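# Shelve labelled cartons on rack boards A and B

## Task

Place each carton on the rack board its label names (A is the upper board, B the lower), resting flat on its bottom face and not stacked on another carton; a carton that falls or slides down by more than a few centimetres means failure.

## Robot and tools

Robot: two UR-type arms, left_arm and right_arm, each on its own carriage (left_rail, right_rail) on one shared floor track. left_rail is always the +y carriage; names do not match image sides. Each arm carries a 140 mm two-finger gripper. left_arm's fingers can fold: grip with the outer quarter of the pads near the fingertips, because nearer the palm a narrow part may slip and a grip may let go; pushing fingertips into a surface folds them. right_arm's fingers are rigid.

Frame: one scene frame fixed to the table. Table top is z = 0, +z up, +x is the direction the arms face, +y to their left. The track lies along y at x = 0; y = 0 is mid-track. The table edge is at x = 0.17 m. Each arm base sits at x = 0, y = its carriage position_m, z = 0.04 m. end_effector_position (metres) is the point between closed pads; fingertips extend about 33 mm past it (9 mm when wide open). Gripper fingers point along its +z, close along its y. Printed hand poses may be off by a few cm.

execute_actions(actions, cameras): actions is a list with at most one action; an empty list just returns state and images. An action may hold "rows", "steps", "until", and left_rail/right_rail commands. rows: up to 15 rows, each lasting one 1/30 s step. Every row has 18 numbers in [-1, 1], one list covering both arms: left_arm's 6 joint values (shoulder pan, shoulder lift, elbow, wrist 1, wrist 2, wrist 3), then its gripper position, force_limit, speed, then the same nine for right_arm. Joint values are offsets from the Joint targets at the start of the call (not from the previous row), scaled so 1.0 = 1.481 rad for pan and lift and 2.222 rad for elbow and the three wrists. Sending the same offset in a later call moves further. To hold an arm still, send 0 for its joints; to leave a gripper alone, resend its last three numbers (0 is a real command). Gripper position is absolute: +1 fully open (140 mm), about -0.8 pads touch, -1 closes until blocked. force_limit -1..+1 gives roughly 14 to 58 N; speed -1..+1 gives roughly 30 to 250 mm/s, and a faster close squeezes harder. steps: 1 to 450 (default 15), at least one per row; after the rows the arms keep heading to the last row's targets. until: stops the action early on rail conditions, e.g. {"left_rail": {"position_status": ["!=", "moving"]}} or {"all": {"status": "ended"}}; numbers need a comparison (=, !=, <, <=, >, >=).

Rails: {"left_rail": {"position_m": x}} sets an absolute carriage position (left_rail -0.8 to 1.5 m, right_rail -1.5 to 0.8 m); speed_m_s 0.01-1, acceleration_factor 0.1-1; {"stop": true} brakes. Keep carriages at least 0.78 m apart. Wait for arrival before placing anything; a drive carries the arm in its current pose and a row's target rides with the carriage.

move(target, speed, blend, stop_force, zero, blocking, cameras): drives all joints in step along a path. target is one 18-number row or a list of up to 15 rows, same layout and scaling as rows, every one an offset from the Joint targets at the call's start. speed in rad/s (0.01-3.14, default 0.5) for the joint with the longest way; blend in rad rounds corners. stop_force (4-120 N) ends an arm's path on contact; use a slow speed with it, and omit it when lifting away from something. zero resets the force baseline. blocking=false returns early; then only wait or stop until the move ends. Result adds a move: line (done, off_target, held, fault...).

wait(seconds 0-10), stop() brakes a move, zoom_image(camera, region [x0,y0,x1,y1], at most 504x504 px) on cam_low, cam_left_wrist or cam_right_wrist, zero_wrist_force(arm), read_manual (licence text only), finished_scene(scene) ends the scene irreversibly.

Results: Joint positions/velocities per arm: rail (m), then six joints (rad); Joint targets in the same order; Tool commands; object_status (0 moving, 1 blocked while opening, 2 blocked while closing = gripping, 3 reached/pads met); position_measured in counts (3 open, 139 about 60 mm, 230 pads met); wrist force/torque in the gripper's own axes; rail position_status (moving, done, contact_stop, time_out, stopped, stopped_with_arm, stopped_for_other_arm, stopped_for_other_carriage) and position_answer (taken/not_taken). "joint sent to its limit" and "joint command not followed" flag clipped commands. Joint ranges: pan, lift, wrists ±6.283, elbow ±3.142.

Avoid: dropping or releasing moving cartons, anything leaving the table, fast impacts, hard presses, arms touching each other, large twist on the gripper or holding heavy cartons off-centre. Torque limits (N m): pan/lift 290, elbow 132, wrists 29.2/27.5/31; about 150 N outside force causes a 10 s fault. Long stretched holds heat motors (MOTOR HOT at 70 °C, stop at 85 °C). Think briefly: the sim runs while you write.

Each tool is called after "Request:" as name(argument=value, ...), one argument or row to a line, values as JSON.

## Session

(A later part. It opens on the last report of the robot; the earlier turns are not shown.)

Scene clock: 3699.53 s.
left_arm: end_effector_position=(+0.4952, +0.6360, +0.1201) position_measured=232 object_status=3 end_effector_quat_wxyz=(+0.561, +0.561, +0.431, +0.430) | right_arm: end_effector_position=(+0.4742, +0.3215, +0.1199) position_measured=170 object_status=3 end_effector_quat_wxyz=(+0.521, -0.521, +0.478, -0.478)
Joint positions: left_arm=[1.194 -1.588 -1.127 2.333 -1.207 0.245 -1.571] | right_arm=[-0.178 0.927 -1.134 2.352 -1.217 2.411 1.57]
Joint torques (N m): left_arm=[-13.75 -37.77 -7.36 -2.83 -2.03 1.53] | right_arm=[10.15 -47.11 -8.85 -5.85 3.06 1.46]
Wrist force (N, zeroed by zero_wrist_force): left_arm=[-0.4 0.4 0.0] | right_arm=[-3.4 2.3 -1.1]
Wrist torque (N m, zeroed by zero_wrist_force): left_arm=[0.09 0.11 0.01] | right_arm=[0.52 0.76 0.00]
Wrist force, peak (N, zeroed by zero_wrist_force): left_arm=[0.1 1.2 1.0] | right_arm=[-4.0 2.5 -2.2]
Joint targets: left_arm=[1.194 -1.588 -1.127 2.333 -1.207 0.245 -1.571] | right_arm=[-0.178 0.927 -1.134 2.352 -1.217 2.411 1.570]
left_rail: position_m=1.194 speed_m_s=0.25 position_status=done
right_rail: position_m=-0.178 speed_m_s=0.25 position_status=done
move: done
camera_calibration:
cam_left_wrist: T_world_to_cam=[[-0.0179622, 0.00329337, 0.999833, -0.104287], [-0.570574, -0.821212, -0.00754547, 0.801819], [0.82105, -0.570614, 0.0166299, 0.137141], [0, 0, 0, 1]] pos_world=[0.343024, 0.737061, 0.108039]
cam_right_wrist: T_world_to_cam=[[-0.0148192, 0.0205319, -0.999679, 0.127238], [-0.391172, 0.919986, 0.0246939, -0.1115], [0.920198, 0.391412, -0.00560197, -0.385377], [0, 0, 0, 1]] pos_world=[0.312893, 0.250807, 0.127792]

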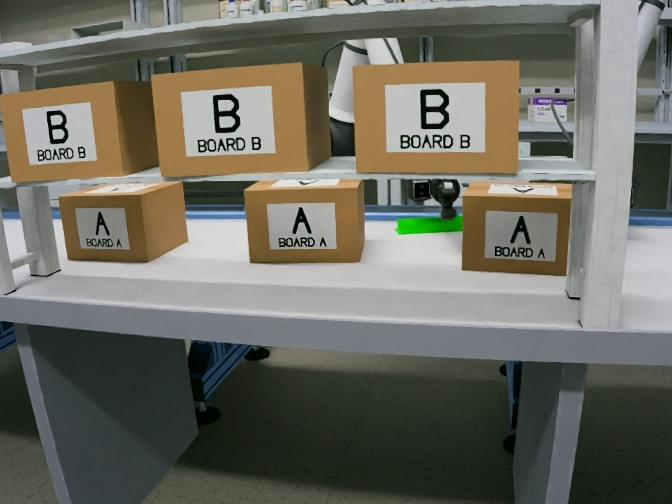

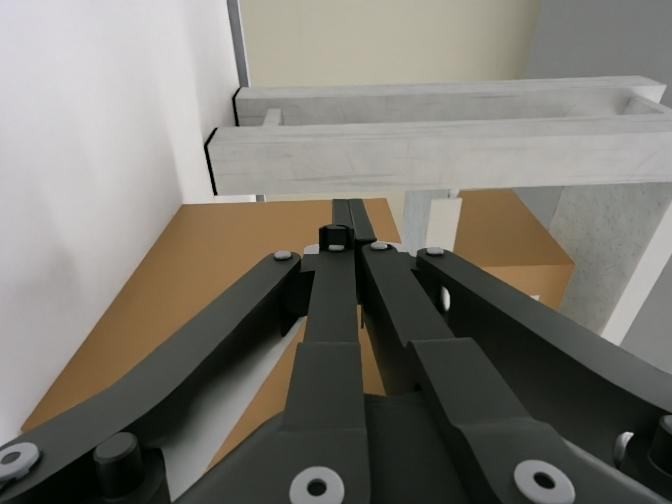

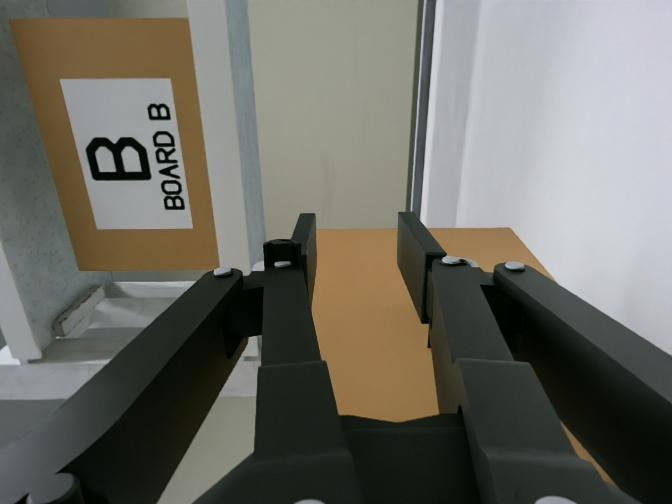

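Request:
zero_wrist_force(
  arm="left_arm",
)

Request:
zero_wrist_force(
  arm="right_arm",
)

Request:
execute_actions(
  actions=[
    {"left_rail": {"position_m": 1.176, "speed_m_s": 0.03, "acceleration_factor": 0.3}, "right_rail": {"position_m": -0.158, "speed_m_s": 0.03, "acceleration_factor": 0.3}, "steps": 150, "until": {"all": {"status": "ended"}}},
  ],
  cameras=[],
)

Request:
execute_actions(
  actions=[
    {"left_rail": {"position_m": 1.172, "speed_m_s": 0.02, "acceleration_factor": 0.3}, "steps": 60, "until": {"all": {"status": "ended"}}},
  ],
  cameras=[],
)

Request:
execute_actions(
  actions=[
    {"right_rail": {"position_m": -0.154, "speed_m_s": 0.02, "acceleration_factor": 0.3}, "steps": 60, "until": {"all": {"status": "ended"}}},
  ],
  cameras=[],
)

Wrist force sensor zeroed.

Wrist force sensor zeroed.

Scene clock: 3720.57 s.
left_arm: end_effector_position=(+0.4952, +0.6178, +0.1201) position_measured=232 object_status=3 end_effector_quat_wxyz=(+0.561, +0.561, +0.430, +0.430) | right_arm: end_effector_position=(+0.4742, +0.3415, +0.1199) position_measured=170 object_status=3 end_effector_quat_wxyz=(+0.521, -0.521, +0.478, -0.478)
Joint positions: left_arm=[1.176 -1.588 -1.127 2.333 -1.207 0.245 -1.571] | right_arm=[-0.158 0.927 -1.134 2.352 -1.217 2.411 1.57]
Joint torques (N m): left_arm=[-10.48 -39.98 -11.62 -2.32 -1.48 1.92] | right_arm=[9.8 -47.7 -15.9 -4.46 2.68 1.27]
Wrist force (N, zeroed by zero_wrist_force): left_arm=[1.5 -0.5 -0.8] | right_arm=[0.0 -0.4 0.0]
Wrist torque (N m, zeroed by zero_wrist_force): left_arm=[-0.02 -0.03 -0.01] | right_arm=[-0.09 0.01 0.00]
Wrist force, peak (N, zeroed by zero_wrist_force): left_arm=[1.6 -0.7 -1.0] | right_arm=[0.6 -0.2 -0.3]
Joint targets: left_arm=[1.176 -1.588 -1.127 2.333 -1.207 0.245 -1.571] | right_arm=[-0.158 0.927 -1.134 2.352 -1.217 2.411 1.570]
Tool commands: left_gripper/position=-1.0 left_gripper/force_limit=+0.0 left_gripper/speed=-0.5 right_gripper/position=-0.325 right_gripper/force_limit=+0.0 right_gripper/speed=-0.5
left_rail: position_m=1.176 speed_m_s=0.03 position_status=done
right_rail: position_m=-0.158 speed_m_s=0.03 position_status=done
No camera images: "cameras" was empty.

Scene clock: 3721.10 s.
left_arm: end_effector_position=(+0.4952, +0.6137, +0.1201) position_measured=232 object_status=3 end_effector_quat_wxyz=(+0.561, +0.561, +0.430, +0.430) | right_arm: end_effector_position=(+0.4742, +0.3415, +0.1199) position_measured=170 object_status=3 end_effector_quat_wxyz=(+0.521, -0.521, +0.478, -0.478)
Joint positions: left_arm=[1.172 -1.588 -1.127 2.333 -1.207 0.245 -1.571] | right_arm=[-0.158 0.927 -1.134 2.352 -1.217 2.411 1.57]
Joint torques (N m): left_arm=[-12.48 -40.03 -12.42 -1.63 -1.49 1.92] | right_arm=[10.86 -47.16 -16.66 -3.93 2.34 1.64]
Wrist force (N, zeroed by zero_wrist_force): left_arm=[1.4 -0.3 -1.0] | right_arm=[-0.1 -0.1 -0.1]
Wrist torque (N m, zeroed by zero_wrist_force): left_arm=[0.02 0.01 -0.01] | right_arm=[-0.02 0.02 0.00]
Wrist force, peak (N, zeroed by zero_wrist_force): left_arm=[1.9 0.6 -1.2] | right_arm=[0.1 -0.5 0.3]
Joint targets: left_arm=[1.172 -1.588 -1.127 2.333 -1.207 0.245 -1.571] | right_arm=[-0.158 0.927 -1.134 2.352 -1.217 2.411 1.570]
Tool commands: left_gripper/position=-1.0 left_gripper/force_limit=+0.0 left_gripper/speed=-0.5 right_gripper/position=-0.325 right_gripper/force_limit=+0.0 right_gripper/speed=-0.5
left_rail: position_m=1.172 speed_m_s=0.02 position_status=done
right_rail: position_m=-0.158 speed_m_s=0.03 position_status=done
No camera images: "cameras" was empty.

Scene clock: 3721.63 s.
left_arm: end_effector_position=(+0.4952, +0.6137, +0.1201) position_measured=232 object_status=3 end_effector_quat_wxyz=(+0.561, +0.561, +0.430, +0.430) | right_arm: end_effector_position=(+0.4742, +0.3456, +0.1199) position_measured=170 object_status=3 end_effector_quat_wxyz=(+0.521, -0.521, +0.478, -0.478)
Joint positions: left_arm=[1.172 -1.588 -1.127 2.333 -1.207 0.245 -1.571] | right_arm=[-0.154 0.927 -1.134 2.352 -1.217 2.411 1.57]
Joint torques (N m): left_arm=[-11.16 -44.13 -13.14 -1.43 -1.74 1.71] | right_arm=[9.72 -49.45 -17.46 -3.96 2.59 1.53]
Wrist force (N, zeroed by zero_wrist_force): left_arm=[1.3 -0.6 -0.7] | right_arm=[0.0 -0.1 -0.3]
Wrist torque (N m, zeroed by zero_wrist_force): left_arm=[-0.04 0.01 -0.01] | right_arm=[-0.03 0.01 0.00]
Wrist force, peak (N, zeroed by zero_wrist_force): left_arm=[1.5 0.3 -1.1] | right_arm=[-0.4 -0.1 -0.2]
Joint targets: left_arm=[1.172 -1.588 -1.127 2.333 -1.207 0.245 -1.571] | right_arm=[-0.154 0.927 -1.134 2.352 -1.217 2.411 1.570]
Tool commands: left_gripper/position=-1.0 left_gripper/force_limit=+0.0 left_gripper/speed=-0.5 right_gripper/position=-0.325 right_gripper/force_limit=+0.0 right_gripper/speed=-0.5
left_rail: position_m=1.172 speed_m_s=0.02 position_status=done
right_rail: position_m=-0.154 speed_m_s=0.02 position_status=done
No camera images: "cameras" was empty.

Request:
execute_actions(
  actions=[
    {"left_rail": {"position_m": 1.169, "speed_m_s": 0.02, "acceleration_factor": 0.3}, "steps": 60, "until": {"all": {"status": "ended"}}},
  ],
  cameras=[],
)

Request:
execute_actions(
  actions=[
    {"right_rail": {"position_m": -0.151, "speed_m_s": 0.02, "acceleration_factor": 0.3}, "steps": 60, "until": {"all": {"status": "ended"}}},
  ],
  cameras=[],
)

Request:
execute_actions(
  actions=[
    {"left_rail": {"position_m": 1.1665, "speed_m_s": 0.02, "acceleration_factor": 0.3}, "steps": 60, "until": {"all": {"status": "ended"}}},
  ],
  cameras=[],
)

Request:
execute_actions(
  actions=[
    {"right_rail": {"position_m": -0.149, "speed_m_s": 0.02, "acceleration_factor": 0.3}, "steps": 60, "until": {"all": {"status": "ended"}}},
  ],
  cameras=[],
)

Scene clock: 3731.63 s.
left_arm: end_effector_position=(+0.4952, +0.6108, +0.1201) position_measured=232 object_status=3 end_effector_quat_wxyz=(+0.561, +0.561, +0.431, +0.430) end_effector_velocity=(+0.000, +0.000, -0.001) end_effector_angular_velocity=(+0.003, +0.000, -0.001) | right_arm: end_effector_position=(+0.4742, +0.3456, +0.1199) position_measured=170 object_status=3 end_effector_quat_wxyz=(+0.521, -0.521, +0.478, -0.478)
Joint positions: left_arm=[1.169 -1.588 -1.127 2.333 -1.207 0.245 -1.571] | right_arm=[-0.154 0.927 -1.134 2.352 -1.217 2.411 1.57]
Joint velocities: left_arm=[-0.001 -0.001 0 0.002 0.002 0 -0.001] | right_arm=[within noise]
Joint torques (N m): left_arm=[-10.39 -47.2 -16.25 -0.17 0.8 1.89] | right_arm=[7.76 -49.58 -23.13 -2.5 1.97 1.4]
Wrist force (N, zeroed by zero_wrist_force): left_arm=[9.4 1.2 -2.1] | right_arm=[1.0 -0.5 -0.6]
Wrist torque (N m, zeroed by zero_wrist_force): left_arm=[-0.02 0.32 -0.02] | right_arm=[-0.02 0.05 0.03]
Wrist force, peak (N, zeroed by zero_wrist_force): left_arm=[10.3 0.6 -3.2] | right_arm=[1.0 -0.5 -0.6]
Joint targets: left_arm=[1.169 -1.588 -1.127 2.333 -1.207 0.245 -1.571] | right_arm=[-0.154 0.927 -1.134 2.352 -1.217 2.411 1.570]
Tool commands: left_gripper/position=-1.0 left_gripper/force_limit=+0.0 left_gripper/speed=-0.5 right_gripper/position=-0.325 right_gripper/force_limit=+0.0 right_gripper/speed=-0.5
left_rail: position_m=1.169 speed_m_s=0.02 position_status=done
right_rail: position_m=-0.154 speed_m_s=0.02 position_status=done
No camera images: "cameras" was empty.

Scene clock: 3732.17 s.
left_arm: end_effector_position=(+0.4952, +0.6108, +0.1201) position_measured=232 object_status=3 end_effector_quat_wxyz=(+0.561, +0.561, +0.431, +0.430) | right_arm: end_effector_position=(+0.4742, +0.3485, +0.1199) position_measured=170 object_status=3 end_effector_quat_wxyz=(+0.521, -0.521, +0.478, -0.478)
Joint positions: left_arm=[1.169 -1.588 -1.127 2.333 -1.207 0.245 -1.571] | right_arm=[-0.151 0.927 -1.134 2.352 -1.217 2.411 1.57]
Joint torques (N m): left_arm=[-11.89 -49.04 -16.83 0.17 3.02 1.79] | right_arm=[8.82 -51.26 -23.53 -2.37 1.78 1.68]
Wrist force (N, zeroed by zero_wrist_force): left_arm=[10.6 1.5 -2.8] | right_arm=[1.3 -0.8 -1.5]
Wrist torque (N m, zeroed by zero_wrist_force): left_arm=[0.00 0.30 -0.03] | right_arm=[-0.02 0.05 0.04]
Wrist force, peak (N, zeroed by zero_wrist_force): left_arm=[10.6 1.5 -2.8] | right_arm=[1.8 0.4 -1.5]
Joint targets: left_arm=[1.169 -1.588 -1.127 2.333 -1.207 0.245 -1.571] | right_arm=[-0.151 0.927 -1.134 2.352 -1.217 2.411 1.570]
Tool commands: left_gripper/position=-1.0 left_gripper/force_limit=+0.0 left_gripper/speed=-0.5 right_gripper/position=-0.325 right_gripper/force_limit=+0.0 right_gripper/speed=-0.5
left_rail: position_m=1.169 speed_m_s=0.02 position_status=done
right_rail: position_m=-0.151 speed_m_s=0.02 position_status=done
No camera images: "cameras" was empty.

Scene clock: 3732.63 s.
left_arm: end_effector_position=(+0.4952, +0.6082, +0.1201) position_measured=232 object_status=3 end_effector_quat_wxyz=(+0.561, +0.561, +0.431, +0.430) | right_arm: end_effector_position=(+0.4742, +0.3485, +0.1199) position_measured=170 object_status=3 end_effector_quat_wxyz=(+0.521, -0.521, +0.478, -0.478)
Joint positions: left_arm=[1.166 -1.588 -1.127 2.333 -1.207 0.245 -1.571] | right_arm=[-0.151 0.927 -1.134 2.352 -1.217 2.411 1.57]
Joint torques (N m): left_arm=[-7.13 -50.88 -16.84 -0.18 4.76 1.82] | right_arm=[8.48 -49.21 -23.52 -2.43 1.82 1.51]
Wrist force (N, zeroed by zero_wrist_force): left_arm=[8.9 0.2 -1.8] | right_arm=[1.3 0.2 -0.9]
Wrist torque (N m, zeroed by zero_wrist_force): left_arm=[-0.03 0.24 -0.02] | right_arm=[-0.04 0.02 0.04]
Wrist force, peak (N, zeroed by zero_wrist_force): left_arm=[10.9 1.3 -3.1] | right_arm=[1.7 0.5 -1.3]
Joint targets: left_arm=[1.167 -1.588 -1.127 2.333 -1.207 0.245 -1.571] | right_arm=[-0.151 0.927 -1.134 2.352 -1.217 2.411 1.570]
Tool commands: left_gripper/position=-1.0 left_gripper/force_limit=+0.0 left_gripper/speed=-0.5 right_gripper/position=-0.325 right_gripper/force_limit=+0.0 right_gripper/speed=-0.5
left_rail: position_m=1.166 position_m_goal=1.167 speed_m_s=0.02 position_status=done
right_rail: position_m=-0.151 speed_m_s=0.02 position_status=done
No camera images: "cameras" was empty.

Scene clock: 3733.07 s.
left_arm: end_effector_position=(+0.4952, +0.6082, +0.1201) position_measured=232 object_status=3 end_effector_quat_wxyz=(+0.561, +0.561, +0.431, +0.430) | right_arm: end_effector_position=(+0.4742, +0.3505, +0.1199) position_measured=170 object_status=3 end_effector_quat_wxyz=(+0.521, -0.521, +0.478, -0.478)
Joint positions: left_arm=[1.166 -1.588 -1.127 2.333 -1.207 0.245 -1.571] | right_arm=[-0.149 0.927 -1.134 2.352 -1.217 2.411 1.57]
Joint torques (N m): left_arm=[-8.97 -51.99 -17.46 -0.02 6.45 1.49] | right_arm=[6.05 -50.84 -23.44 -1.94 0.52 1.68]
Wrist force (N, zeroed by zero_wrist_force): left_arm=[8.9 0.8 -1.8] | right_arm=[9.4 -1.6 -3.6]
Wrist torque (N m, zeroed by zero_wrist_force): left_arm=[-0.01 0.23 -0.02] | right_arm=[0.05 0.20 0.20]
Wrist force, peak (N, zeroed by zero_wrist_force): left_arm=[8.8 1.3 -2.0] | right_arm=[9.7 -0.9 -3.6]
Joint targets: left_arm=[1.167 -1.588 -1.127 2.333 -1.207 0.245 -1.571] | right_arm=[-0.149 0.927 -1.134 2.352 -1.217 2.411 1.570]
Tool commands: left_gripper/position=-1.0 left_gripper/force_limit=+0.0 left_gripper/speed=-0.5 right_gripper/position=-0.325 right_gripper/force_limit=+0.0 right_gripper/speed=-0.5
left_rail: position_m=1.166 position_m_goal=1.167 speed_m_s=0.02 position_status=done
right_rail: position_m=-0.149 speed_m_s=0.02 position_status=done
No camera images: "cameras" was empty.

Request:
execute_actions(
  actions=[
    {"left_rail": {"position_m": 1.1645, "speed_m_s": 0.02, "acceleration_factor": 0.3}, "right_rail": {"position_m": -0.147, "speed_m_s": 0.02, "acceleration_factor": 0.3}, "steps": 60, "until": {"all": {"status": "ended"}}},
  ],
  cameras=[],
)

Scene clock: 3738.67 s.
left_arm: end_effector_position=(+0.4952, +0.6064, +0.1200) position_measured=232 object_status=3 end_effector_quat_wxyz=(+0.561, +0.561, +0.430, +0.430) | right_arm: end_effector_position=(+0.4742, +0.3525, +0.1199) position_measured=170 object_status=3 end_effector_quat_wxyz=(+0.521, -0.521, +0.478, -0.478)
Joint positions: left_arm=[1.165 -1.588 -1.127 2.333 -1.207 0.245 -1.571] | right_arm=[-0.147 0.927 -1.134 2.352 -1.217 2.411 1.57]
Joint torques (N m): left_arm=[-6.92 -54.92 -33.51 -0.69 7.38 1.87] | right_arm=[5.5 -53.7 -24.34 -0.7 -6.56 1.76]
Wrist force (N, zeroed by zero_wrist_force): left_arm=[35.7 10.6 -15.5] | right_arm=[30.9 -7.2 -7.0]
Wrist torque (N m, zeroed by zero_wrist_force): left_arm=[-0.28 1.11 -0.16] | right_arm=[0.23 0.68 0.40]
Wrist force, peak (N, zeroed by zero_wrist_force): left_arm=[35.7 10.6 -15.5] | right_arm=[30.9 -7.2 -7.0]
Joint targets: left_arm=[1.164 -1.588 -1.127 2.333 -1.207 0.245 -1.571] | right_arm=[-0.147 0.927 -1.134 2.352 -1.217 2.411 1.570]
Tool commands: left_gripper/position=-1.0 left_gripper/force_limit=+0.0 left_gripper/speed=-0.5 right_gripper/position=-0.325 right_gripper/force_limit=+0.0 right_gripper/speed=-0.5
left_rail: position_m=1.165 position_m_goal=1.164 speed_m_s=0.02 position_status=done
right_rail: position_m=-0.147 speed_m_s=0.02 position_status=done
No camera images: "cameras" was empty.

Request:
execute_actions(
  actions=[
    {"left_rail": {"position_m": 1.1636, "speed_m_s": 0.02, "acceleration_factor": 0.3}, "right_rail": {"position_m": -0.1459, "speed_m_s": 0.02, "acceleration_factor": 0.3}, "steps": 60, "until": {"all": {"status": "ended"}}},
  ],
  cameras=[],
)

Scene clock: 3743.07 s.
left_arm: end_effector_position=(+0.4952, +0.6054, +0.1201) position_measured=232 object_status=3 end_effector_quat_wxyz=(+0.561, +0.561, +0.431, +0.430) | right_arm: end_effector_position=(+0.4742, +0.3536, +0.1199) position_measured=170 object_status=3 end_effector_quat_wxyz=(+0.521, -0.521, +0.478, -0.478)
Joint positions: left_arm=[1.164 -1.588 -1.127 2.333 -1.207 0.245 -1.571] | right_arm=[-0.146 0.927 -1.134 2.352 -1.217 2.411 1.57]
Joint torques (N m): left_arm=[-10.54 -61.69 -51.83 -5.59 18.77 1.61] | right_arm=[5.65 -53.25 -28.22 -0.02 -6.97 1.73]
Wrist force (N, zeroed by zero_wrist_force): left_arm=[47.9 14.2 -19.9] | right_arm=[45.1 -12.3 -11.4]
Wrist torque (N m, zeroed by zero_wrist_force): left_arm=[-0.34 1.51 -0.21] | right_arm=[0.39 0.98 0.52]
Wrist force, peak (N, zeroed by zero_wrist_force): left_arm=[47.9 14.2 -19.9] | right_arm=[45.1 -12.3 -11.4]
Joint targets: left_arm=[1.164 -1.588 -1.127 2.333 -1.207 0.245 -1.571] | right_arm=[-0.146 0.927 -1.134 2.352 -1.217 2.411 1.570]
Tool commands: left_gripper/position=-1.0 left_gripper/force_limit=+0.0 left_gripper/speed=-0.5 right_gripper/position=-0.325 right_gripper/force_limit=+0.0 right_gripper/speed=-0.5
left_rail: position_m=1.164 speed_m_s=0.02 position_status=done
right_rail: position_m=-0.146 speed_m_s=0.02 position_status=done
No camera images: "cameras" was empty.

Request:
move(
  target=[
    [0,-0.062709,-0.003263,0.045060,0,0,-1,0,-0.5,0,-0.064130,-0.003328,0.046071,0,0,-0.325,0,-0.5],
  ],
  speed=0.07,
  cameras=[],
)

Scene clock: 3851.63 s.
left_arm: end_effector_position=(+0.4952, +0.6054, +0.1651) position_measured=232 object_status=3 end_effector_quat_wxyz=(+0.561, +0.561, +0.431, +0.430) | right_arm: end_effector_position=(+0.4741, +0.3536, +0.1649) position_measured=170 object_status=3 end_effector_quat_wxyz=(+0.521, -0.521, +0.478, -0.478)
Joint positions: left_arm=[1.164 -1.588 -1.219 2.326 -1.107 0.245 -1.571] | right_arm=[-0.146 0.927 -1.229 2.344 -1.115 2.411 1.57]
Joint torques (N m): left_arm=[-33.67 -83.19 -65.68 -2.25 19.34 1.59] | right_arm=[12.39 -75.67 -50.62 -2.55 -16.99 1.81]
Wrist force (N, zeroed by zero_wrist_force): left_arm=[40.9 -9.0 -6.3] | right_arm=[41.5 7.1 -6.1]
Wrist torque (N m, zeroed by zero_wrist_force): left_arm=[0.30 1.48 0.08] | right_arm=[-0.28 1.04 0.38]
Wrist force, peak (N, zeroed by zero_wrist_force): left_arm=[48.3 15.0 -21.0] | right_arm=[50.3 7.6 -7.6]
Joint targets: left_arm=[1.164 -1.588 -1.219 2.326 -1.106 0.245 -1.571] | right_arm=[-0.146 0.927 -1.229 2.344 -1.115 2.411 1.570]
left_rail: position_m=1.164 speed_m_s=0.02 position_status=done
right_rail: position_m=-0.146 speed_m_s=0.02 position_status=done
move: done
No camera images: "cameras" was empty.

Request:
move(
  target=[
    [0,-0.058653,-0.006884,0.045976,0,0,-1,0,-0.5,0,-0.059929,-0.007000,0.046944,0,0,-0.325,0,-0.5],
    [0,-0.112707,-0.017093,0.092214,0,0,-1,0,-0.5,0,-0.115083,-0.017380,0.094086,0,0,-0.325,0,-0.5],
    [0,-0.161617,-0.030462,0.138182,0,0,-1,0,-0.5,0,-0.164903,-0.030956,0.140867,0,0,-0.325,0,-0.5],
    [0,-0.204599,-0.046796,0.183164,0,0,-1,0,-0.5,0,-0.208562,-0.047519,0.186529,0,0,-0.325,0,-0.5],
    [0,-0.241831,-0.065880,0.227064,0,0,-1,0,-0.5,0,-0.246278,-0.066842,0.230991,0,0,-0.325,0,-0.5],
    [0,-0.273107,-0.087476,0.269506,0,0,-1,0,-0.5,0,-0.277857,-0.088676,0.273873,0,0,-0.325,0,-0.5],
    [0,-0.298801,-0.111449,0.310604,0,0,-1,0,-0.5,0,-0.303710,-0.112878,0.315307,0,0,-0.325,0,-0.5],
    [0,-0.319101,-0.137596,0.350281,0,0,-1,0,-0.5,0,-0.324054,-0.139236,0.355224,0,0,-0.325,0,-0.5],
    [0,-0.334364,-0.165875,0.388733,0,0,-1,0,-0.5,0,-0.339274,-0.167706,0.393838,0,0,-0.325,0,-0.5],
    [0,-0.344879,-0.196186,0.426053,0,0,-1,0,-0.5,0,-0.349696,-0.198180,0.431258,0,0,-0.325,0,-0.5],
    [0,-0.351051,-0.228502,0.462483,0,0,-1,0,-0.5,0,-0.355719,-0.230635,0.467728,0,0,-0.325,0,-0.5],
  ],
  speed=0.14,
  blend=0.02,
)

Scene clock: 3873.93 s.
left_arm: end_effector_position=(+0.4952, +0.6054, +0.6600) position_measured=232 object_status=3 end_effector_quat_wxyz=(+0.561, +0.561, +0.431, +0.430) | right_arm: end_effector_position=(+0.4742, +0.3537, +0.6598) position_measured=170 object_status=3 end_effector_quat_wxyz=(+0.521, -0.521, +0.478, -0.478)
Joint positions: left_arm=[1.164 -1.588 -1.739 1.818 -0.079 0.245 -1.571] | right_arm=[-0.146 0.927 -1.756 1.832 -0.076 2.411 1.57]
Joint torques (N m): left_arm=[-36.38 -36.86 -74.92 -2 18.92 1.44] | right_arm=[30.63 -30.9 -63.98 -3.37 -8.88 1.35]
Wrist force (N, zeroed by zero_wrist_force): left_arm=[46.3 -9.1 -7.5] | right_arm=[47.2 7.7 -7.6]
Wrist torque (N m, zeroed by zero_wrist_force): left_arm=[0.27 1.65 0.07] | right_arm=[-0.15 1.12 0.41]
Wrist force, peak (N, zeroed by zero_wrist_force): left_arm=[54.1 -9.3 -8.6] | right_arm=[55.1 8.6 -8.6]
Joint targets: left_arm=[1.164 -1.588 -1.739 1.818 -0.079 0.245 -1.571] | right_arm=[-0.146 0.927 -1.756 1.832 -0.075 2.411 1.570]
left_rail: position_m=1.164 speed_m_s=0.02 position_status=done
right_rail: position_m=-0.146 speed_m_s=0.02 position_status=done
move: done
camera_calibration:
cam_left_wrist: T_world_to_cam=[[-0.0179862, 0.00343268, 0.999832, -0.644086], [-0.570575, -0.821211, -0.00744476, 0.780781], [0.821048, -0.570614, 0.016729, 0.110695], [0, 0, 0, 1]] pos_world=[0.343024, 0.706561, 0.647939]
cam_right_wrist: T_world_to_cam=[[-0.014727, 0.0205706, -0.99968, 0.666366], [-0.391174, 0.919985, 0.0246934, -0.154418], [0.920199, 0.391412, -0.00550197, -0.395114], [0, 0, 0, 1]] pos_world=[0.312993, 0.283007, 0.667792]

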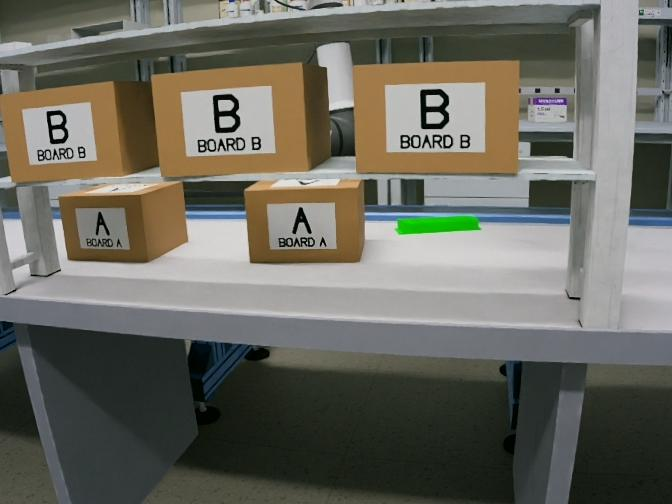

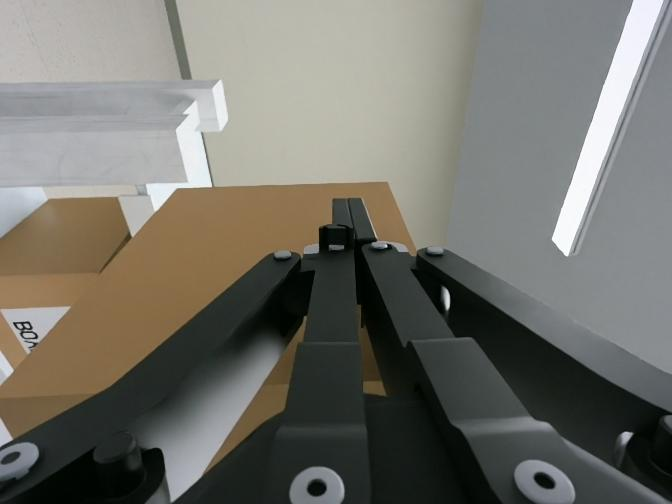

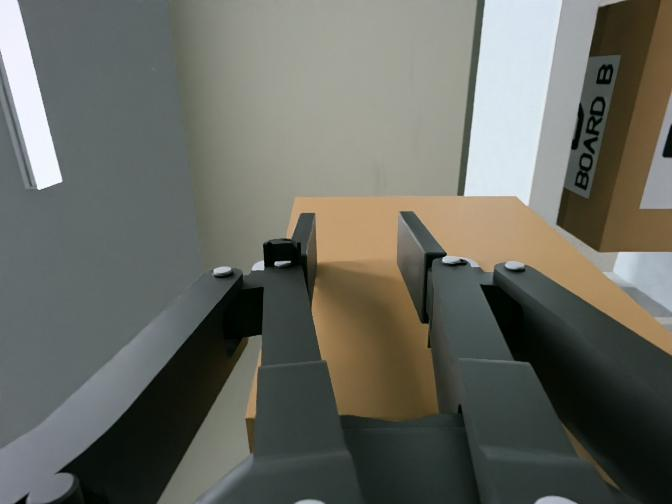

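Request:
zoom_image(
  camera="cam_left_wrist",
  region=[0, 50, 260, 300],
)

Scaled by 1.938.

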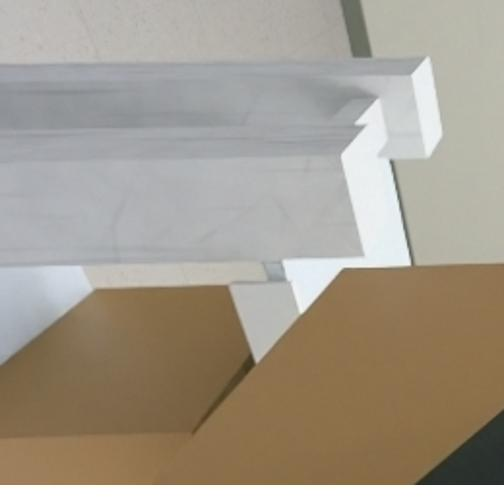

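Request:
execute_actions(
  actions=[
    {"left_rail": {"position_m": 1.01068, "speed_m_s": 0.1, "acceleration_factor": 0.2}, "right_rail": {"position_m": -0.29882, "speed_m_s": 0.1, "acceleration_factor": 0.2}, "steps": 200, "until": {"all": {"status": "ended"}}},
  ],
  cameras=[],
)

Scene clock: 3907.40 s.
left_arm: end_effector_position=(+0.4952, +0.4526, +0.6601) position_measured=232 object_status=3 end_effector_quat_wxyz=(+0.561, +0.561, +0.431, +0.430) | right_arm: end_effector_position=(+0.4742, +0.2008, +0.6599) position_measured=170 object_status=3 end_effector_quat_wxyz=(+0.521, -0.521, +0.478, -0.478)
Joint positions: left_arm=[1.011 -1.588 -1.739 1.818 -0.079 0.245 -1.571] | right_arm=[-0.299 0.927 -1.756 1.832 -0.075 2.411 1.57]
Joint torques (N m): left_arm=[-39.35 -13.59 -66.76 -2.86 19.42 1.97] | right_arm=[30.88 -27.79 -53.1 -4.09 -7.64 1.45]
Wrist force (N, zeroed by zero_wrist_force): left_arm=[47.0 -8.9 -7.7] | right_arm=[48.0 7.3 -7.9]
Wrist torque (N m, zeroed by zero_wrist_force): left_arm=[0.26 1.72 0.07] | right_arm=[-0.16 1.13 0.42]
Wrist force, peak (N, zeroed by zero_wrist_force): left_arm=[48.2 -10.1 -7.2] | right_arm=[48.8 7.5 -8.2]
Joint targets: left_arm=[1.011 -1.588 -1.739 1.818 -0.079 0.245 -1.571] | right_arm=[-0.299 0.927 -1.756 1.832 -0.075 2.411 1.570]
Tool commands: left_gripper/position=-1.0 left_gripper/force_limit=+0.0 left_gripper/speed=-0.5 right_gripper/position=-0.325 right_gripper/force_limit=+0.0 right_gripper/speed=-0.5
left_rail: position_m=1.011 speed_m_s=0.10 position_status=done
right_rail: position_m=-0.299 speed_m_s=0.10 position_status=done
No camera images: "cameras" was empty.

Request:
move(
  target=[
    [0.040303,0.029480,-0.016564,-0.003085,0.007226,0,-1,0,-0.5,-0.066812,-0.001194,0.000637,0.000159,-0.064169,0,-0.325,0,-0.5],
    [0.078080,0.060311,-0.034866,-0.005332,0.012768,0,-1,0,-0.5,-0.131076,0.004073,-0.002185,-0.000529,-0.126638,0,-0.325,0,-0.5],
    [0.148405,0.089858,-0.053350,-0.006542,0.059641,0,-1,0,-0.5,-0.182246,0.037991,-0.021054,-0.004267,-0.160744,0,-0.325,0,-0.5],
    [0.213779,0.123932,-0.075816,-0.006786,0.103213,0,-1,0,-0.5,-0.226015,0.076390,-0.043877,-0.007038,-0.189917,0,-0.325,0,-0.5],
    [0.273823,0.161843,-0.102263,-0.005608,0.143234,0,-1,0,-0.5,-0.263397,0.118349,-0.070600,-0.008281,-0.214832,0,-0.325,0,-0.5],
    [0.328512,0.203069,-0.132749,-0.002600,0.179685,0,-1,0,-0.5,-0.295386,0.163193,-0.101229,-0.007542,-0.236154,0,-0.325,0,-0.5],
  ],
  speed=0.09,
  blend=0.02,
)

Scene clock: 4003.73 s.
left_arm: end_effector_position=(+0.7849, +0.4504, +0.6601) position_measured=232 object_status=3 end_effector_quat_wxyz=(+0.542, +0.542, +0.455, +0.454) | right_arm: end_effector_position=(+0.7861, +0.1977, +0.6599) position_measured=170 object_status=3 end_effector_quat_wxyz=(+0.541, -0.542, +0.454, -0.455)
Joint positions: left_arm=[1.011 -1.101 -1.439 1.523 -0.085 0.645 -1.571] | right_arm=[-0.299 0.49 -1.515 1.607 -0.092 1.886 1.57]
Joint torques (N m): left_arm=[-23.4 -32.79 -75.35 -2.92 23.06 1.67] | right_arm=[21.43 -44.4 -61.67 -3.04 -23.21 1.39]
Wrist force (N, zeroed by zero_wrist_force): left_arm=[42.4 -9.0 -6.5] | right_arm=[43.4 8.5 -6.9]
Wrist torque (N m, zeroed by zero_wrist_force): left_arm=[0.25 1.51 0.10] | right_arm=[-0.14 1.04 0.24]
Wrist force, peak (N, zeroed by zero_wrist_force): left_arm=[53.8 -10.2 -8.1] | right_arm=[55.2 8.6 -8.7]
Joint targets: left_arm=[1.011 -1.101 -1.439 1.523 -0.085 0.645 -1.571] | right_arm=[-0.299 0.490 -1.515 1.607 -0.092 1.886 1.570]
left_rail: position_m=1.011 speed_m_s=0.10 position_status=done
right_rail: position_m=-0.299 speed_m_s=0.10 position_status=done
move: done
camera_calibration:
cam_left_wrist: T_world_to_cam=[[-0.0182673, 0.0017653, 0.999832, -0.637471], [-0.496783, -0.867842, -0.00754414, 0.781905], [0.867683, -0.496837, 0.0167301, -0.285505], [0, 0, 0, 1]] pos_world=[0.62452, 0.537846, 0.648039]
cam_right_wrist: T_world_to_cam=[[-0.0165103, 0.0192974, -0.999677, 0.675818], [-0.469862, 0.882392, 0.0247934, 0.180234], [0.882585, 0.47012, -0.00550145, -0.606993], [0, 0, 0, 1]] pos_world=[0.631567, 0.113281, 0.667792]

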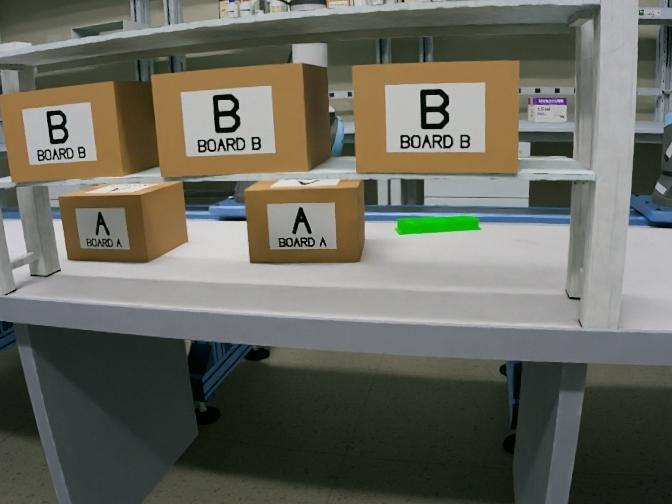

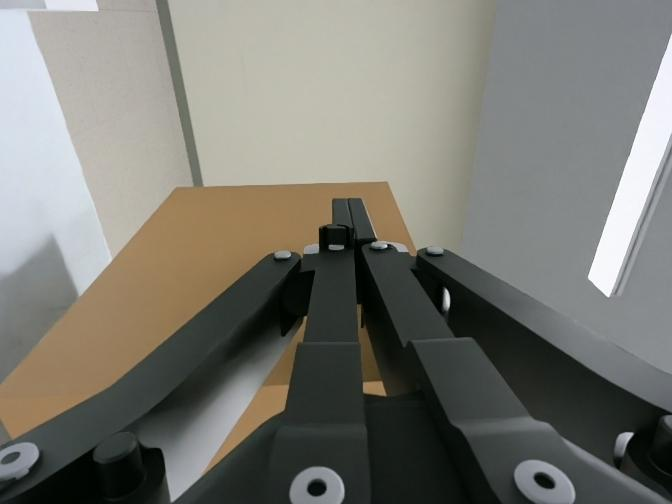

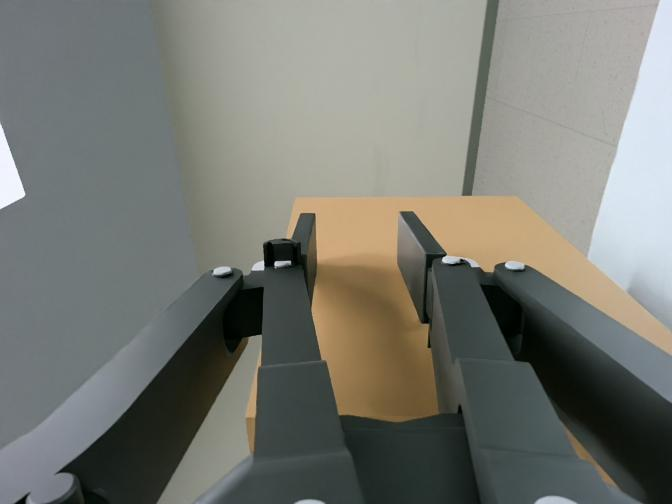

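Request:
move(
  target=[
    [0,0.004417,0.024372,-0.027316,0,0,-1,0,-0.5,0,0.004733,0.024415,-0.027570,0,0,-0.325,0,-0.5],
  ],
  speed=0.04,
  stop_force=8,
  cameras=[],
)

Request:
move(
  target=[
    [0,0.001464,0.005264,-0.006240,0,0,-1,0,-0.5,0,0.001544,0.005288,-0.006320,0,0,-0.325,0,-0.5],
  ],
  speed=0.01,
  stop_force=6,
  cameras=[],
)

Scene clock: 4032.03 s.
left_arm: end_effector_position=(+0.7850, +0.4504, +0.6251) position_measured=232 object_status=3 end_effector_quat_wxyz=(+0.542, +0.542, +0.455, +0.454) | right_arm: end_effector_position=(+0.7862, +0.1977, +0.6249) position_measured=170 object_status=3 end_effector_quat_wxyz=(+0.541, -0.542, +0.454, -0.455)
Joint positions: left_arm=[1.011 -1.101 -1.432 1.577 -0.145 0.645 -1.571] | right_arm=[-0.299 0.49 -1.508 1.661 -0.153 1.886 1.57]
Joint torques (N m): left_arm=[-28.98 -34.19 -55.81 -12.53 22.2 1.53] | right_arm=[27.7 -46.19 -47.21 -13.76 -21.83 1.65]
Wrist force (N, zeroed by zero_wrist_force): left_arm=[41.2 -9.7 -6.5] | right_arm=[41.6 8.8 -6.5]
Wrist torque (N m, zeroed by zero_wrist_force): left_arm=[0.20 1.39 0.09] | right_arm=[-0.19 1.05 0.29]
Wrist force, peak (N, zeroed by zero_wrist_force): left_arm=[45.3 -10.0 -7.2] | right_arm=[46.1 9.0 -7.0]
Joint targets: left_arm=[1.011 -1.101 -1.432 1.577 -0.145 0.645 -1.571] | right_arm=[-0.299 0.490 -1.508 1.661 -0.153 1.886 1.570]
left_rail: position_m=1.011 speed_m_s=0.10 position_status=done
right_rail: position_m=-0.299 speed_m_s=0.10 position_status=done
move: done
No camera images: "cameras" was empty.

Scene clock: 4034.27 s.
left_arm: end_effector_position=(+0.7851, +0.4503, +0.6171) position_measured=232 object_status=3 end_effector_quat_wxyz=(+0.542, +0.542, +0.455, +0.454) | right_arm: end_effector_position=(+0.7863, +0.1977, +0.6169) position_measured=170 object_status=3 end_effector_quat_wxyz=(+0.541, -0.542, +0.454, -0.455)
Joint positions: left_arm=[1.011 -1.101 -1.43 1.589 -0.159 0.645 -1.571] | right_arm=[-0.299 0.49 -1.505 1.673 -0.167 1.886 1.57]
Joint torques (N m): left_arm=[-37.62 -37.12 -56.44 -13 22.12 1.93] | right_arm=[33.82 -45.7 -47.79 -14.1 -21.07 1.8]
Wrist force (N, zeroed by zero_wrist_force): left_arm=[43.4 -9.5 -6.8] | right_arm=[44.2 9.1 -6.6]
Wrist torque (N m, zeroed by zero_wrist_force): left_arm=[0.25 1.53 0.10] | right_arm=[-0.13 1.07 0.29]
Wrist force, peak (N, zeroed by zero_wrist_force): left_arm=[43.7 -9.8 -6.8] | right_arm=[44.3 8.9 -6.8]
Joint targets: left_arm=[1.011 -1.101 -1.430 1.589 -0.159 0.645 -1.571] | right_arm=[-0.299 0.490 -1.505 1.673 -0.167 1.886 1.570]
left_rail: position_m=1.011 speed_m_s=0.10 position_status=done
right_rail: position_m=-0.299 speed_m_s=0.10 position_status=done
move: done
No camera images: "cameras" was empty.

Request:
move(
  target=[
    [0,0.000732,0.002632,-0.003120,0,0,-1,0,-0.5,0,0.000772,0.002644,-0.003160,0,0,-0.325,0,-0.5],
  ],
  speed=0.01,
  stop_force=6,
  zero=false,
  cameras=[],
)

Request:
move(
  target=[
    [0,0.000732,0.002632,-0.003120,0,0,-1,0,-0.5,0,0.000772,0.002644,-0.003160,0,0,-0.325,0,-0.5],
  ],
  speed=0.01,
  stop_force=6,
  zero=false,
  cameras=[],
)

Scene clock: 4041.77 s.
left_arm: end_effector_position=(+0.7851, +0.4503, +0.6131) position_measured=232 object_status=3 end_effector_quat_wxyz=(+0.542, +0.542, +0.455, +0.454) | right_arm: end_effector_position=(+0.7863, +0.1977, +0.6129) position_measured=170 object_status=3 end_effector_quat_wxyz=(+0.541, -0.542, +0.454, -0.455)
Joint positions: left_arm=[1.011 -1.101 -1.429 1.595 -0.166 0.645 -1.571] | right_arm=[-0.299 0.49 -1.504 1.679 -0.175 1.886 1.57]
Joint torques (N m): left_arm=[-48.11 -35.53 -55.12 -12.96 20.73 1.89] | right_arm=[44.01 -45.98 -47.52 -14.05 -19.86 1.77]
Wrist force (N, zeroed by zero_wrist_force): left_arm=[43.8 -8.7 -7.3] | right_arm=[44.0 7.7 -7.2]
Wrist torque (N m, zeroed by zero_wrist_force): left_arm=[0.18 1.48 0.09] | right_arm=[-0.21 1.12 0.28]
Wrist force, peak (N, zeroed by zero_wrist_force): left_arm=[43.9 -9.3 -7.1] | right_arm=[44.4 9.1 -7.0]
Joint targets: left_arm=[1.011 -1.101 -1.429 1.595 -0.166 0.645 -1.571] | right_arm=[-0.299 0.490 -1.504 1.679 -0.175 1.886 1.570]
left_rail: position_m=1.011 speed_m_s=0.10 position_status=done
right_rail: position_m=-0.299 speed_m_s=0.10 position_status=done
move: done
No camera images: "cameras" was empty.

Scene clock: 4043.27 s.
left_arm: end_effector_position=(+0.7851, +0.4503, +0.6091) position_measured=232 object_status=3 end_effector_quat_wxyz=(+0.542, +0.542, +0.455, +0.454) | right_arm: end_effector_position=(+0.7863, +0.1977, +0.6089) position_measured=170 object_status=3 end_effector_quat_wxyz=(+0.541, -0.542, +0.454, -0.455)
Joint positions: left_arm=[1.011 -1.101 -1.428 1.601 -0.173 0.645 -1.571] | right_arm=[-0.299 0.49 -1.503 1.685 -0.182 1.886 1.57]
Joint torques (N m): left_arm=[-50.09 -35.07 -55.76 -12.58 20.57 2.03] | right_arm=[43.97 -45.26 -47.37 -14.04 -19.43 1.52]
Wrist force (N, zeroed by zero_wrist_force): left_arm=[43.0 -8.6 -6.9] | right_arm=[43.6 7.6 -7.2]
Wrist torque (N m, zeroed by zero_wrist_force): left_arm=[0.21 1.54 0.10] | right_arm=[-0.23 1.10 0.28]
Wrist force, peak (N, zeroed by zero_wrist_force): left_arm=[43.7 -9.6 -6.8] | right_arm=[44.4 8.7 -6.6]
Joint targets: left_arm=[1.011 -1.101 -1.428 1.600 -0.173 0.645 -1.571] | right_arm=[-0.299 0.490 -1.503 1.685 -0.182 1.886 1.570]
left_rail: position_m=1.011 speed_m_s=0.10 position_status=done
right_rail: position_m=-0.299 speed_m_s=0.10 position_status=done
move: done
No camera images: "cameras" was empty.

Request:
move(
  target=[
    [0,0.000366,0.001316,-0.001560,0,0,-1,0,-0.5,0,0.000386,0.001322,-0.001580,0,0,-0.325,0,-0.5],
  ],
  speed=0.01,
  stop_force=6,
  zero=false,
  cameras=[],
)

Request:
move(
  target=[
    [0,0.000366,0.001316,-0.001560,0,0,-1,0,-0.5,0,0.000386,0.001322,-0.001580,0,0,-0.325,0,-0.5],
  ],
  speed=0.01,
  stop_force=6,
  zero=false,
  cameras=[],
)

Request:
move(
  target=[
    [0,0.000366,0.001316,-0.001560,0,0,-1,0,-0.5,0,0.000386,0.001322,-0.001580,0,0,-0.325,0,-0.5],
  ],
  speed=0.01,
  stop_force=6,
  zero=false,
  cameras=[],
)

Scene clock: 4052.53 s.
left_arm: end_effector_position=(+0.7851, +0.4503, +0.6071) position_measured=232 object_status=3 end_effector_quat_wxyz=(+0.542, +0.542, +0.455, +0.454) | right_arm: end_effector_position=(+0.7863, +0.1977, +0.6069) position_measured=170 object_status=3 end_effector_quat_wxyz=(+0.541, -0.542, +0.454, -0.455)
Joint positions: left_arm=[1.011 -1.101 -1.427 1.603 -0.176 0.645 -1.571] | right_arm=[-0.299 0.49 -1.502 1.688 -0.185 1.886 1.57]
Joint torques (N m): left_arm=[-46 -36.08 -55.35 -12.93 20.03 1.51] | right_arm=[44.48 -46.69 -47.36 -14.2 -18.21 1.55]
Wrist force (N, zeroed by zero_wrist_force): left_arm=[42.6 -8.7 -7.0] | right_arm=[43.2 7.7 -6.9]
Wrist torque (N m, zeroed by zero_wrist_force): left_arm=[0.22 1.50 0.10] | right_arm=[-0.23 1.07 0.28]
Wrist force, peak (N, zeroed by zero_wrist_force): left_arm=[43.6 -9.8 -6.7] | right_arm=[44.4 8.7 -6.8]
Joint targets: left_arm=[1.011 -1.101 -1.427 1.603 -0.176 0.645 -1.571] | right_arm=[-0.299 0.490 -1.502 1.688 -0.185 1.886 1.570]
left_rail: position_m=1.011 speed_m_s=0.10 position_status=done
right_rail: position_m=-0.299 speed_m_s=0.10 position_status=done
move: done
No camera images: "cameras" was empty.

Scene clock: 4053.80 s.
left_arm: end_effector_position=(+0.7851, +0.4503, +0.6051) position_measured=232 object_status=3 end_effector_quat_wxyz=(+0.542, +0.542, +0.455, +0.454) | right_arm: end_effector_position=(+0.7862, +0.1977, +0.6049) position_measured=170 object_status=3 end_effector_quat_wxyz=(+0.541, -0.542, +0.454, -0.455)
Joint positions: left_arm=[1.011 -1.101 -1.427 1.606 -0.18 0.645 -1.571] | right_arm=[-0.299 0.49 -1.502 1.69 -0.189 1.886 1.57]
Joint torques (N m): left_arm=[-47.37 -34.78 -55.8 -12.58 19.41 1.26] | right_arm=[46.06 -46.09 -47.63 -14.12 -17.83 1.49]
Wrist force (N, zeroed by zero_wrist_force): left_arm=[42.1 -8.6 -7.0] | right_arm=[42.5 7.6 -6.7]
Wrist torque (N m, zeroed by zero_wrist_force): left_arm=[0.18 1.44 0.09] | right_arm=[-0.20 1.05 0.28]
Wrist force, peak (N, zeroed by zero_wrist_force): left_arm=[42.7 -9.1 -6.9] | right_arm=[43.5 8.6 -6.9]
Joint targets: left_arm=[1.011 -1.101 -1.427 1.606 -0.180 0.645 -1.571] | right_arm=[-0.299 0.490 -1.502 1.690 -0.189 1.886 1.570]
left_rail: position_m=1.011 speed_m_s=0.10 position_status=done
right_rail: position_m=-0.299 speed_m_s=0.10 position_status=done
move: done
No camera images: "cameras" was empty.

Scene clock: 4055.13 s.
left_arm: end_effector_position=(+0.7851, +0.4503, +0.6031) position_measured=232 object_status=3 end_effector_quat_wxyz=(+0.542, +0.542, +0.455, +0.454) | right_arm: end_effector_position=(+0.7862, +0.1977, +0.6029) position_measured=170 object_status=3 end_effector_quat_wxyz=(+0.541, -0.542, +0.454, -0.455)
Joint positions: left_arm=[1.011 -1.101 -1.426 1.609 -0.183 0.645 -1.571] | right_arm=[-0.299 0.49 -1.501 1.693 -0.192 1.886 1.57]
Joint torques (N m): left_arm=[-46.31 -35.21 -56.37 -12.74 19.05 1.82] | right_arm=[45.2 -43.79 -45.36 -12.71 -17.63 1.47]
Wrist force (N, zeroed by zero_wrist_force): left_arm=[41.9 -7.9 -7.0] | right_arm=[42.0 4.9 -7.6]
Wrist torque (N m, zeroed by zero_wrist_force): left_arm=[0.26 1.44 0.08] | right_arm=[-0.02 1.05 0.26]
Wrist force, peak (N, zeroed by zero_wrist_force): left_arm=[42.1 -9.7 -6.4] | right_arm=[42.8 8.6 -6.5]
Joint targets: left_arm=[1.011 -1.101 -1.426 1.609 -0.183 0.645 -1.571] | right_arm=[-0.299 0.490 -1.501 1.693 -0.192 1.886 1.570]
left_rail: position_m=1.011 speed_m_s=0.10 position_status=done
right_rail: position_m=-0.299 speed_m_s=0.10 position_status=done
move: done
No camera images: "cameras" was empty.

Request:
move(
  target=[
    [0,0.000183,0.000658,-0.000780,0,0,-1,0,-0.5,0,0.000193,0.000661,-0.000790,0,0,-0.325,0,-0.5],
  ],
  speed=0.01,
  stop_force=15,
  cameras=[],
)

Scene clock: 4060.60 s.
left_arm: end_effector_position=(+0.7850, +0.4503, +0.6021) position_measured=232 object_status=3 end_effector_quat_wxyz=(+0.542, +0.542, +0.455, +0.454) | right_arm: end_effector_position=(+0.7862, +0.1977, +0.6019) position_measured=170 object_status=3 end_effector_quat_wxyz=(+0.541, -0.542, +0.454, -0.455)
Joint positions: left_arm=[1.011 -1.101 -1.426 1.611 -0.185 0.645 -1.571] | right_arm=[-0.299 0.49 -1.501 1.695 -0.194 1.886 1.57]
Joint torques (N m): left_arm=[-46.02 -29.14 -52 -11.53 18.31 1.98] | right_arm=[40.79 -35.26 -39.01 -8.3 -16.52 1.4]
Wrist force (N, zeroed by zero_wrist_force): left_arm=[44.2 -2.9 -8.6] | right_arm=[41.9 -3.1 -9.4]
Wrist torque (N m, zeroed by zero_wrist_force): left_arm=[0.11 1.54 0.02] | right_arm=[0.33 1.03 0.27]
Wrist force, peak (N, zeroed by zero_wrist_force): left_arm=[44.5 -4.3 -8.2] | right_arm=[42.6 6.4 -7.6]
Joint targets: left_arm=[1.011 -1.101 -1.426 1.611 -0.185 0.645 -1.571] | right_arm=[-0.299 0.490 -1.501 1.695 -0.194 1.886 1.570]
left_rail: position_m=1.011 speed_m_s=0.10 position_status=done
right_rail: position_m=-0.299 speed_m_s=0.10 position_status=done
move: done
No camera images: "cameras" was empty.

Request:
move(
  target=[
    [0,0.000110,0.000395,-0.000468,0,0,-1,0,-0.5,0,0.000116,0.000397,-0.000474,0,0,-0.325,0,-0.5],
  ],
  speed=0.01,
  stop_force=15,
  cameras=[],
)

Scene clock: 4065.63 s.
left_arm: end_effector_position=(+0.7850, +0.4504, +0.6015) position_measured=232 object_status=3 end_effector_quat_wxyz=(+0.542, +0.542, +0.455, +0.454) | right_arm: end_effector_position=(+0.7862, +0.1977, +0.6013) position_measured=170 object_status=3 end_effector_quat_wxyz=(+0.541, -0.542, +0.454, -0.455)
Joint positions: left_arm=[1.011 -1.101 -1.426 1.612 -0.186 0.645 -1.571] | right_arm=[-0.299 0.49 -1.501 1.696 -0.195 1.886 1.57]
Joint torques (N m): left_arm=[-47.51 -19.06 -42.82 -8.18 17.56 1.65] | right_arm=[39.45 -24.72 -33.34 -5.91 -15.3 1.39]
Wrist force (N, zeroed by zero_wrist_force): left_arm=[45.4 7.0 -11.0] | right_arm=[43.5 -9.2 -12.7]
Wrist torque (N m, zeroed by zero_wrist_force): left_arm=[-0.24 1.53 -0.12] | right_arm=[0.55 0.99 0.35]
Wrist force, peak (N, zeroed by zero_wrist_force): left_arm=[45.5 7.7 -11.0] | right_arm=[43.6 -10.4 -13.3]
Joint targets: left_arm=[1.011 -1.101 -1.426 1.612 -0.186 0.645 -1.571] | right_arm=[-0.299 0.490 -1.501 1.696 -0.195 1.886 1.570]
left_rail: position_m=1.011 speed_m_s=0.10 position_status=done
right_rail: position_m=-0.299 speed_m_s=0.10 position_status=done
move: done
No camera images: "cameras" was empty.

Request:
execute_actions(
  actions=[
    {"left_rail": {"position_m": 1.03068, "speed_m_s": 0.03, "acceleration_factor": 0.2}, "right_rail": {"position_m": -0.31882, "speed_m_s": 0.03, "acceleration_factor": 0.2}, "steps": 150, "until": {"all": {"status": "ended"}}},
  ],
  cameras=["cam_left_wrist", "cam_right_wrist"],
)

Scene clock: 4072.90 s.
left_arm: end_effector_position=(+0.7850, +0.4703, +0.6014) position_measured=232 object_status=3 end_effector_quat_wxyz=(+0.542, +0.542, +0.455, +0.454) | right_arm: end_effector_position=(+0.7862, +0.1778, +0.6013) position_measured=170 object_status=3 end_effector_quat_wxyz=(+0.541, -0.542, +0.454, -0.455)
Joint positions: left_arm=[1.031 -1.101 -1.426 1.612 -0.186 0.645 -1.571] | right_arm=[-0.319 0.49 -1.501 1.696 -0.195 1.886 1.57]
Joint torques (N m): left_arm=[6.33 -86.15 -45.04 -1.48 -1.62 1.67] | right_arm=[-15.61 -70.25 -38.03 -0.06 2.84 1.46]
Wrist force (N, zeroed by zero_wrist_force): left_arm=[0.0 -0.2 0.5] | right_arm=[-5.1 -3.2 1.5]
Wrist torque (N m, zeroed by zero_wrist_force): left_arm=[-0.04 -0.02 0.00] | right_arm=[-0.74 1.13 0.02]
Wrist force, peak (N, zeroed by zero_wrist_force): left_arm=[45.8 8.0 -11.1] | right_arm=[44.1 -9.8 -13.4]
Joint targets: left_arm=[1.031 -1.101 -1.426 1.612 -0.186 0.645 -1.571] | right_arm=[-0.319 0.490 -1.501 1.696 -0.195 1.886 1.570]
Tool commands: left_gripper/position=-1.0 left_gripper/force_limit=+0.0 left_gripper/speed=-0.5 right_gripper/position=-0.325 right_gripper/force_limit=+0.0 right_gripper/speed=-0.5
left_rail: position_m=1.031 speed_m_s=0.03 position_status=done
right_rail: position_m=-0.319 speed_m_s=0.03 position_status=done
camera_calibration:
cam_left_wrist: T_world_to_cam=[[-0.0182672, 0.00176659, 0.999832, -0.578813], [-0.496708, -0.867885, -0.00754153, 0.798807], [0.867725, -0.496762, 0.0167313, -0.274879], [0, 0, 0, 1]] pos_world=[0.62472, 0.557746, 0.589339]
cam_right_wrist: T_world_to_cam=[[-0.0165103, 0.0192974, -0.999677, 0.617626], [-0.469862, 0.882392, 0.0247934, 0.199429], [0.882585, 0.47012, -0.00550145, -0.59809], [0, 0, 0, 1]] pos_world=[0.631767, 0.0932808, 0.609192]
Images, in order (width x height): cam_left_wrist 672x504, cam_right_wrist 672x504.

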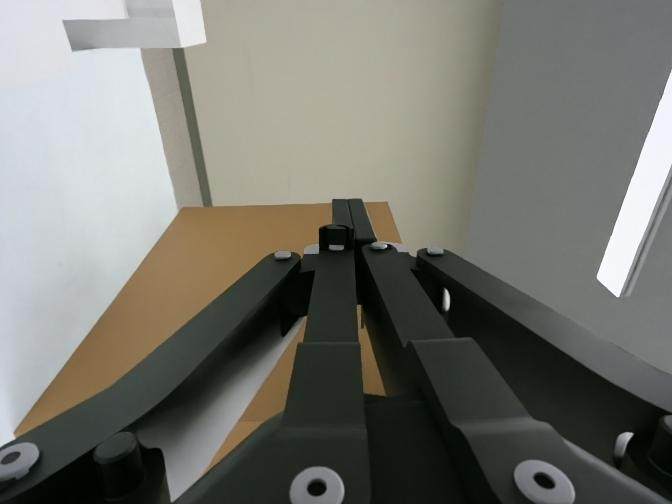

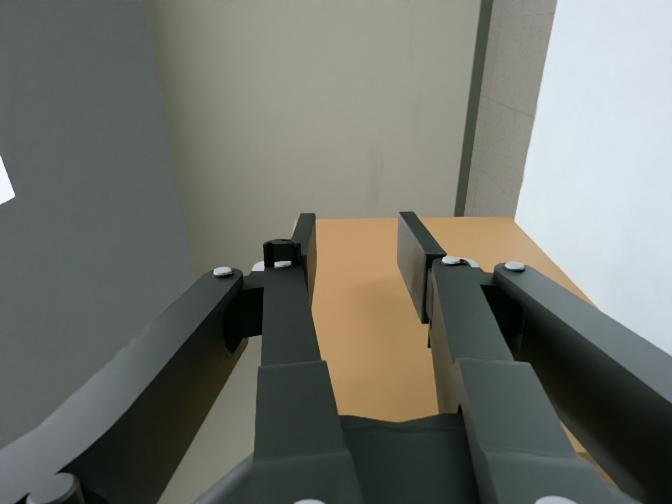

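Request:
move(
  target=[
    [-0.114733,-0.079137,0.056933,-0.004186,-0.076472,0,-1,0,-0.5,0.069371,-0.086803,0.057352,0.000504,0.046237,0,-0.325,0,-0.5],
    [-0.250432,-0.142758,0.097883,-0.002732,-0.166917,0,-1,0,-0.5,0.164310,-0.159120,0.099044,0.007013,0.109516,0,-0.325,0,-0.5],
  ],
  speed=0.2,
  blend=0.02,
)

Scene clock: 4132.63 s.
left_arm: end_effector_position=(+0.5601, +0.4706, +0.6032) position_measured=232 object_status=3 end_effector_quat_wxyz=(+0.542, +0.542, +0.455, +0.454) | right_arm: end_effector_position=(+0.5619, +0.1783, +0.6032) position_measured=170 object_status=3 end_effector_quat_wxyz=(+0.541, -0.542, +0.454, -0.455)
Joint positions: left_arm=[1.031 -1.472 -1.637 1.829 -0.192 0.274 -1.571] | right_arm=[-0.319 0.733 -1.736 1.916 -0.179 2.129 1.57]
Joint torques (N m): left_arm=[-12.59 -64.39 -38.3 1.77 -3.25 1.74] | right_arm=[12.28 -48.58 -35.09 0.85 3.3 1.27]
Wrist force (N, zeroed by zero_wrist_force): left_arm=[0.3 0.2 0.2] | right_arm=[-5.0 -2.8 1.6]
Wrist torque (N m, zeroed by zero_wrist_force): left_arm=[0.03 -0.10 -0.01] | right_arm=[-0.66 1.14 -0.01]
Wrist force, peak (N, zeroed by zero_wrist_force): left_arm=[2.3 0.1 2.6] | right_arm=[-5.5 -3.4 1.5]
Joint targets: left_arm=[1.031 -1.472 -1.637 1.829 -0.192 0.274 -1.571] | right_arm=[-0.319 0.733 -1.737 1.916 -0.179 2.130 1.570]
left_rail: position_m=1.031 speed_m_s=0.03 position_status=done
right_rail: position_m=-0.319 speed_m_s=0.03 position_status=done
move: done
camera_calibration:
cam_left_wrist: T_world_to_cam=[[-0.0182169, 0.00185165, 0.999832, -0.58479], [-0.496785, -0.867842, -0.00744422, 0.687407], [0.867682, -0.496838, 0.0167293, -0.0794982], [0, 0, 0, 1]] pos_world=[0.39982, 0.558146, 0.591139]
cam_right_wrist: T_world_to_cam=[[-0.0164638, 0.019209, -0.99968, 0.615802], [-0.469863, 0.882394, 0.0246935, 0.0935649], [0.882586, 0.470119, -0.00550197, -0.400262], [0, 0, 0, 1]] pos_world=[0.407367, 0.0937807, 0.611092]

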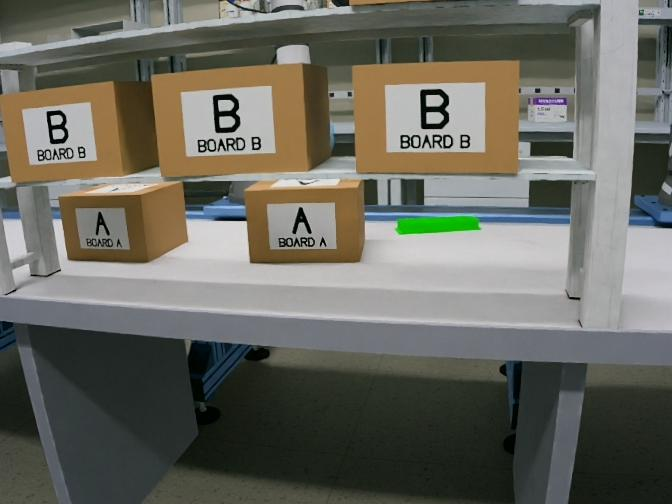

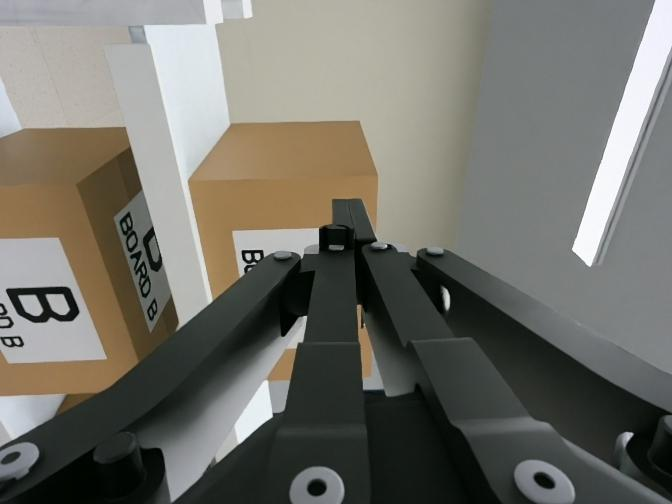

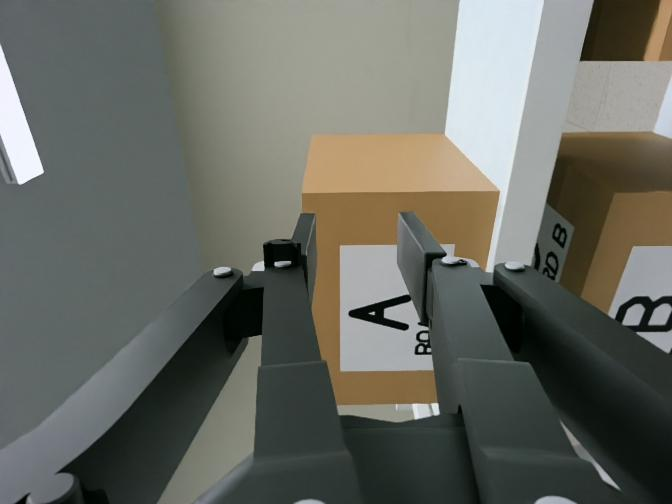

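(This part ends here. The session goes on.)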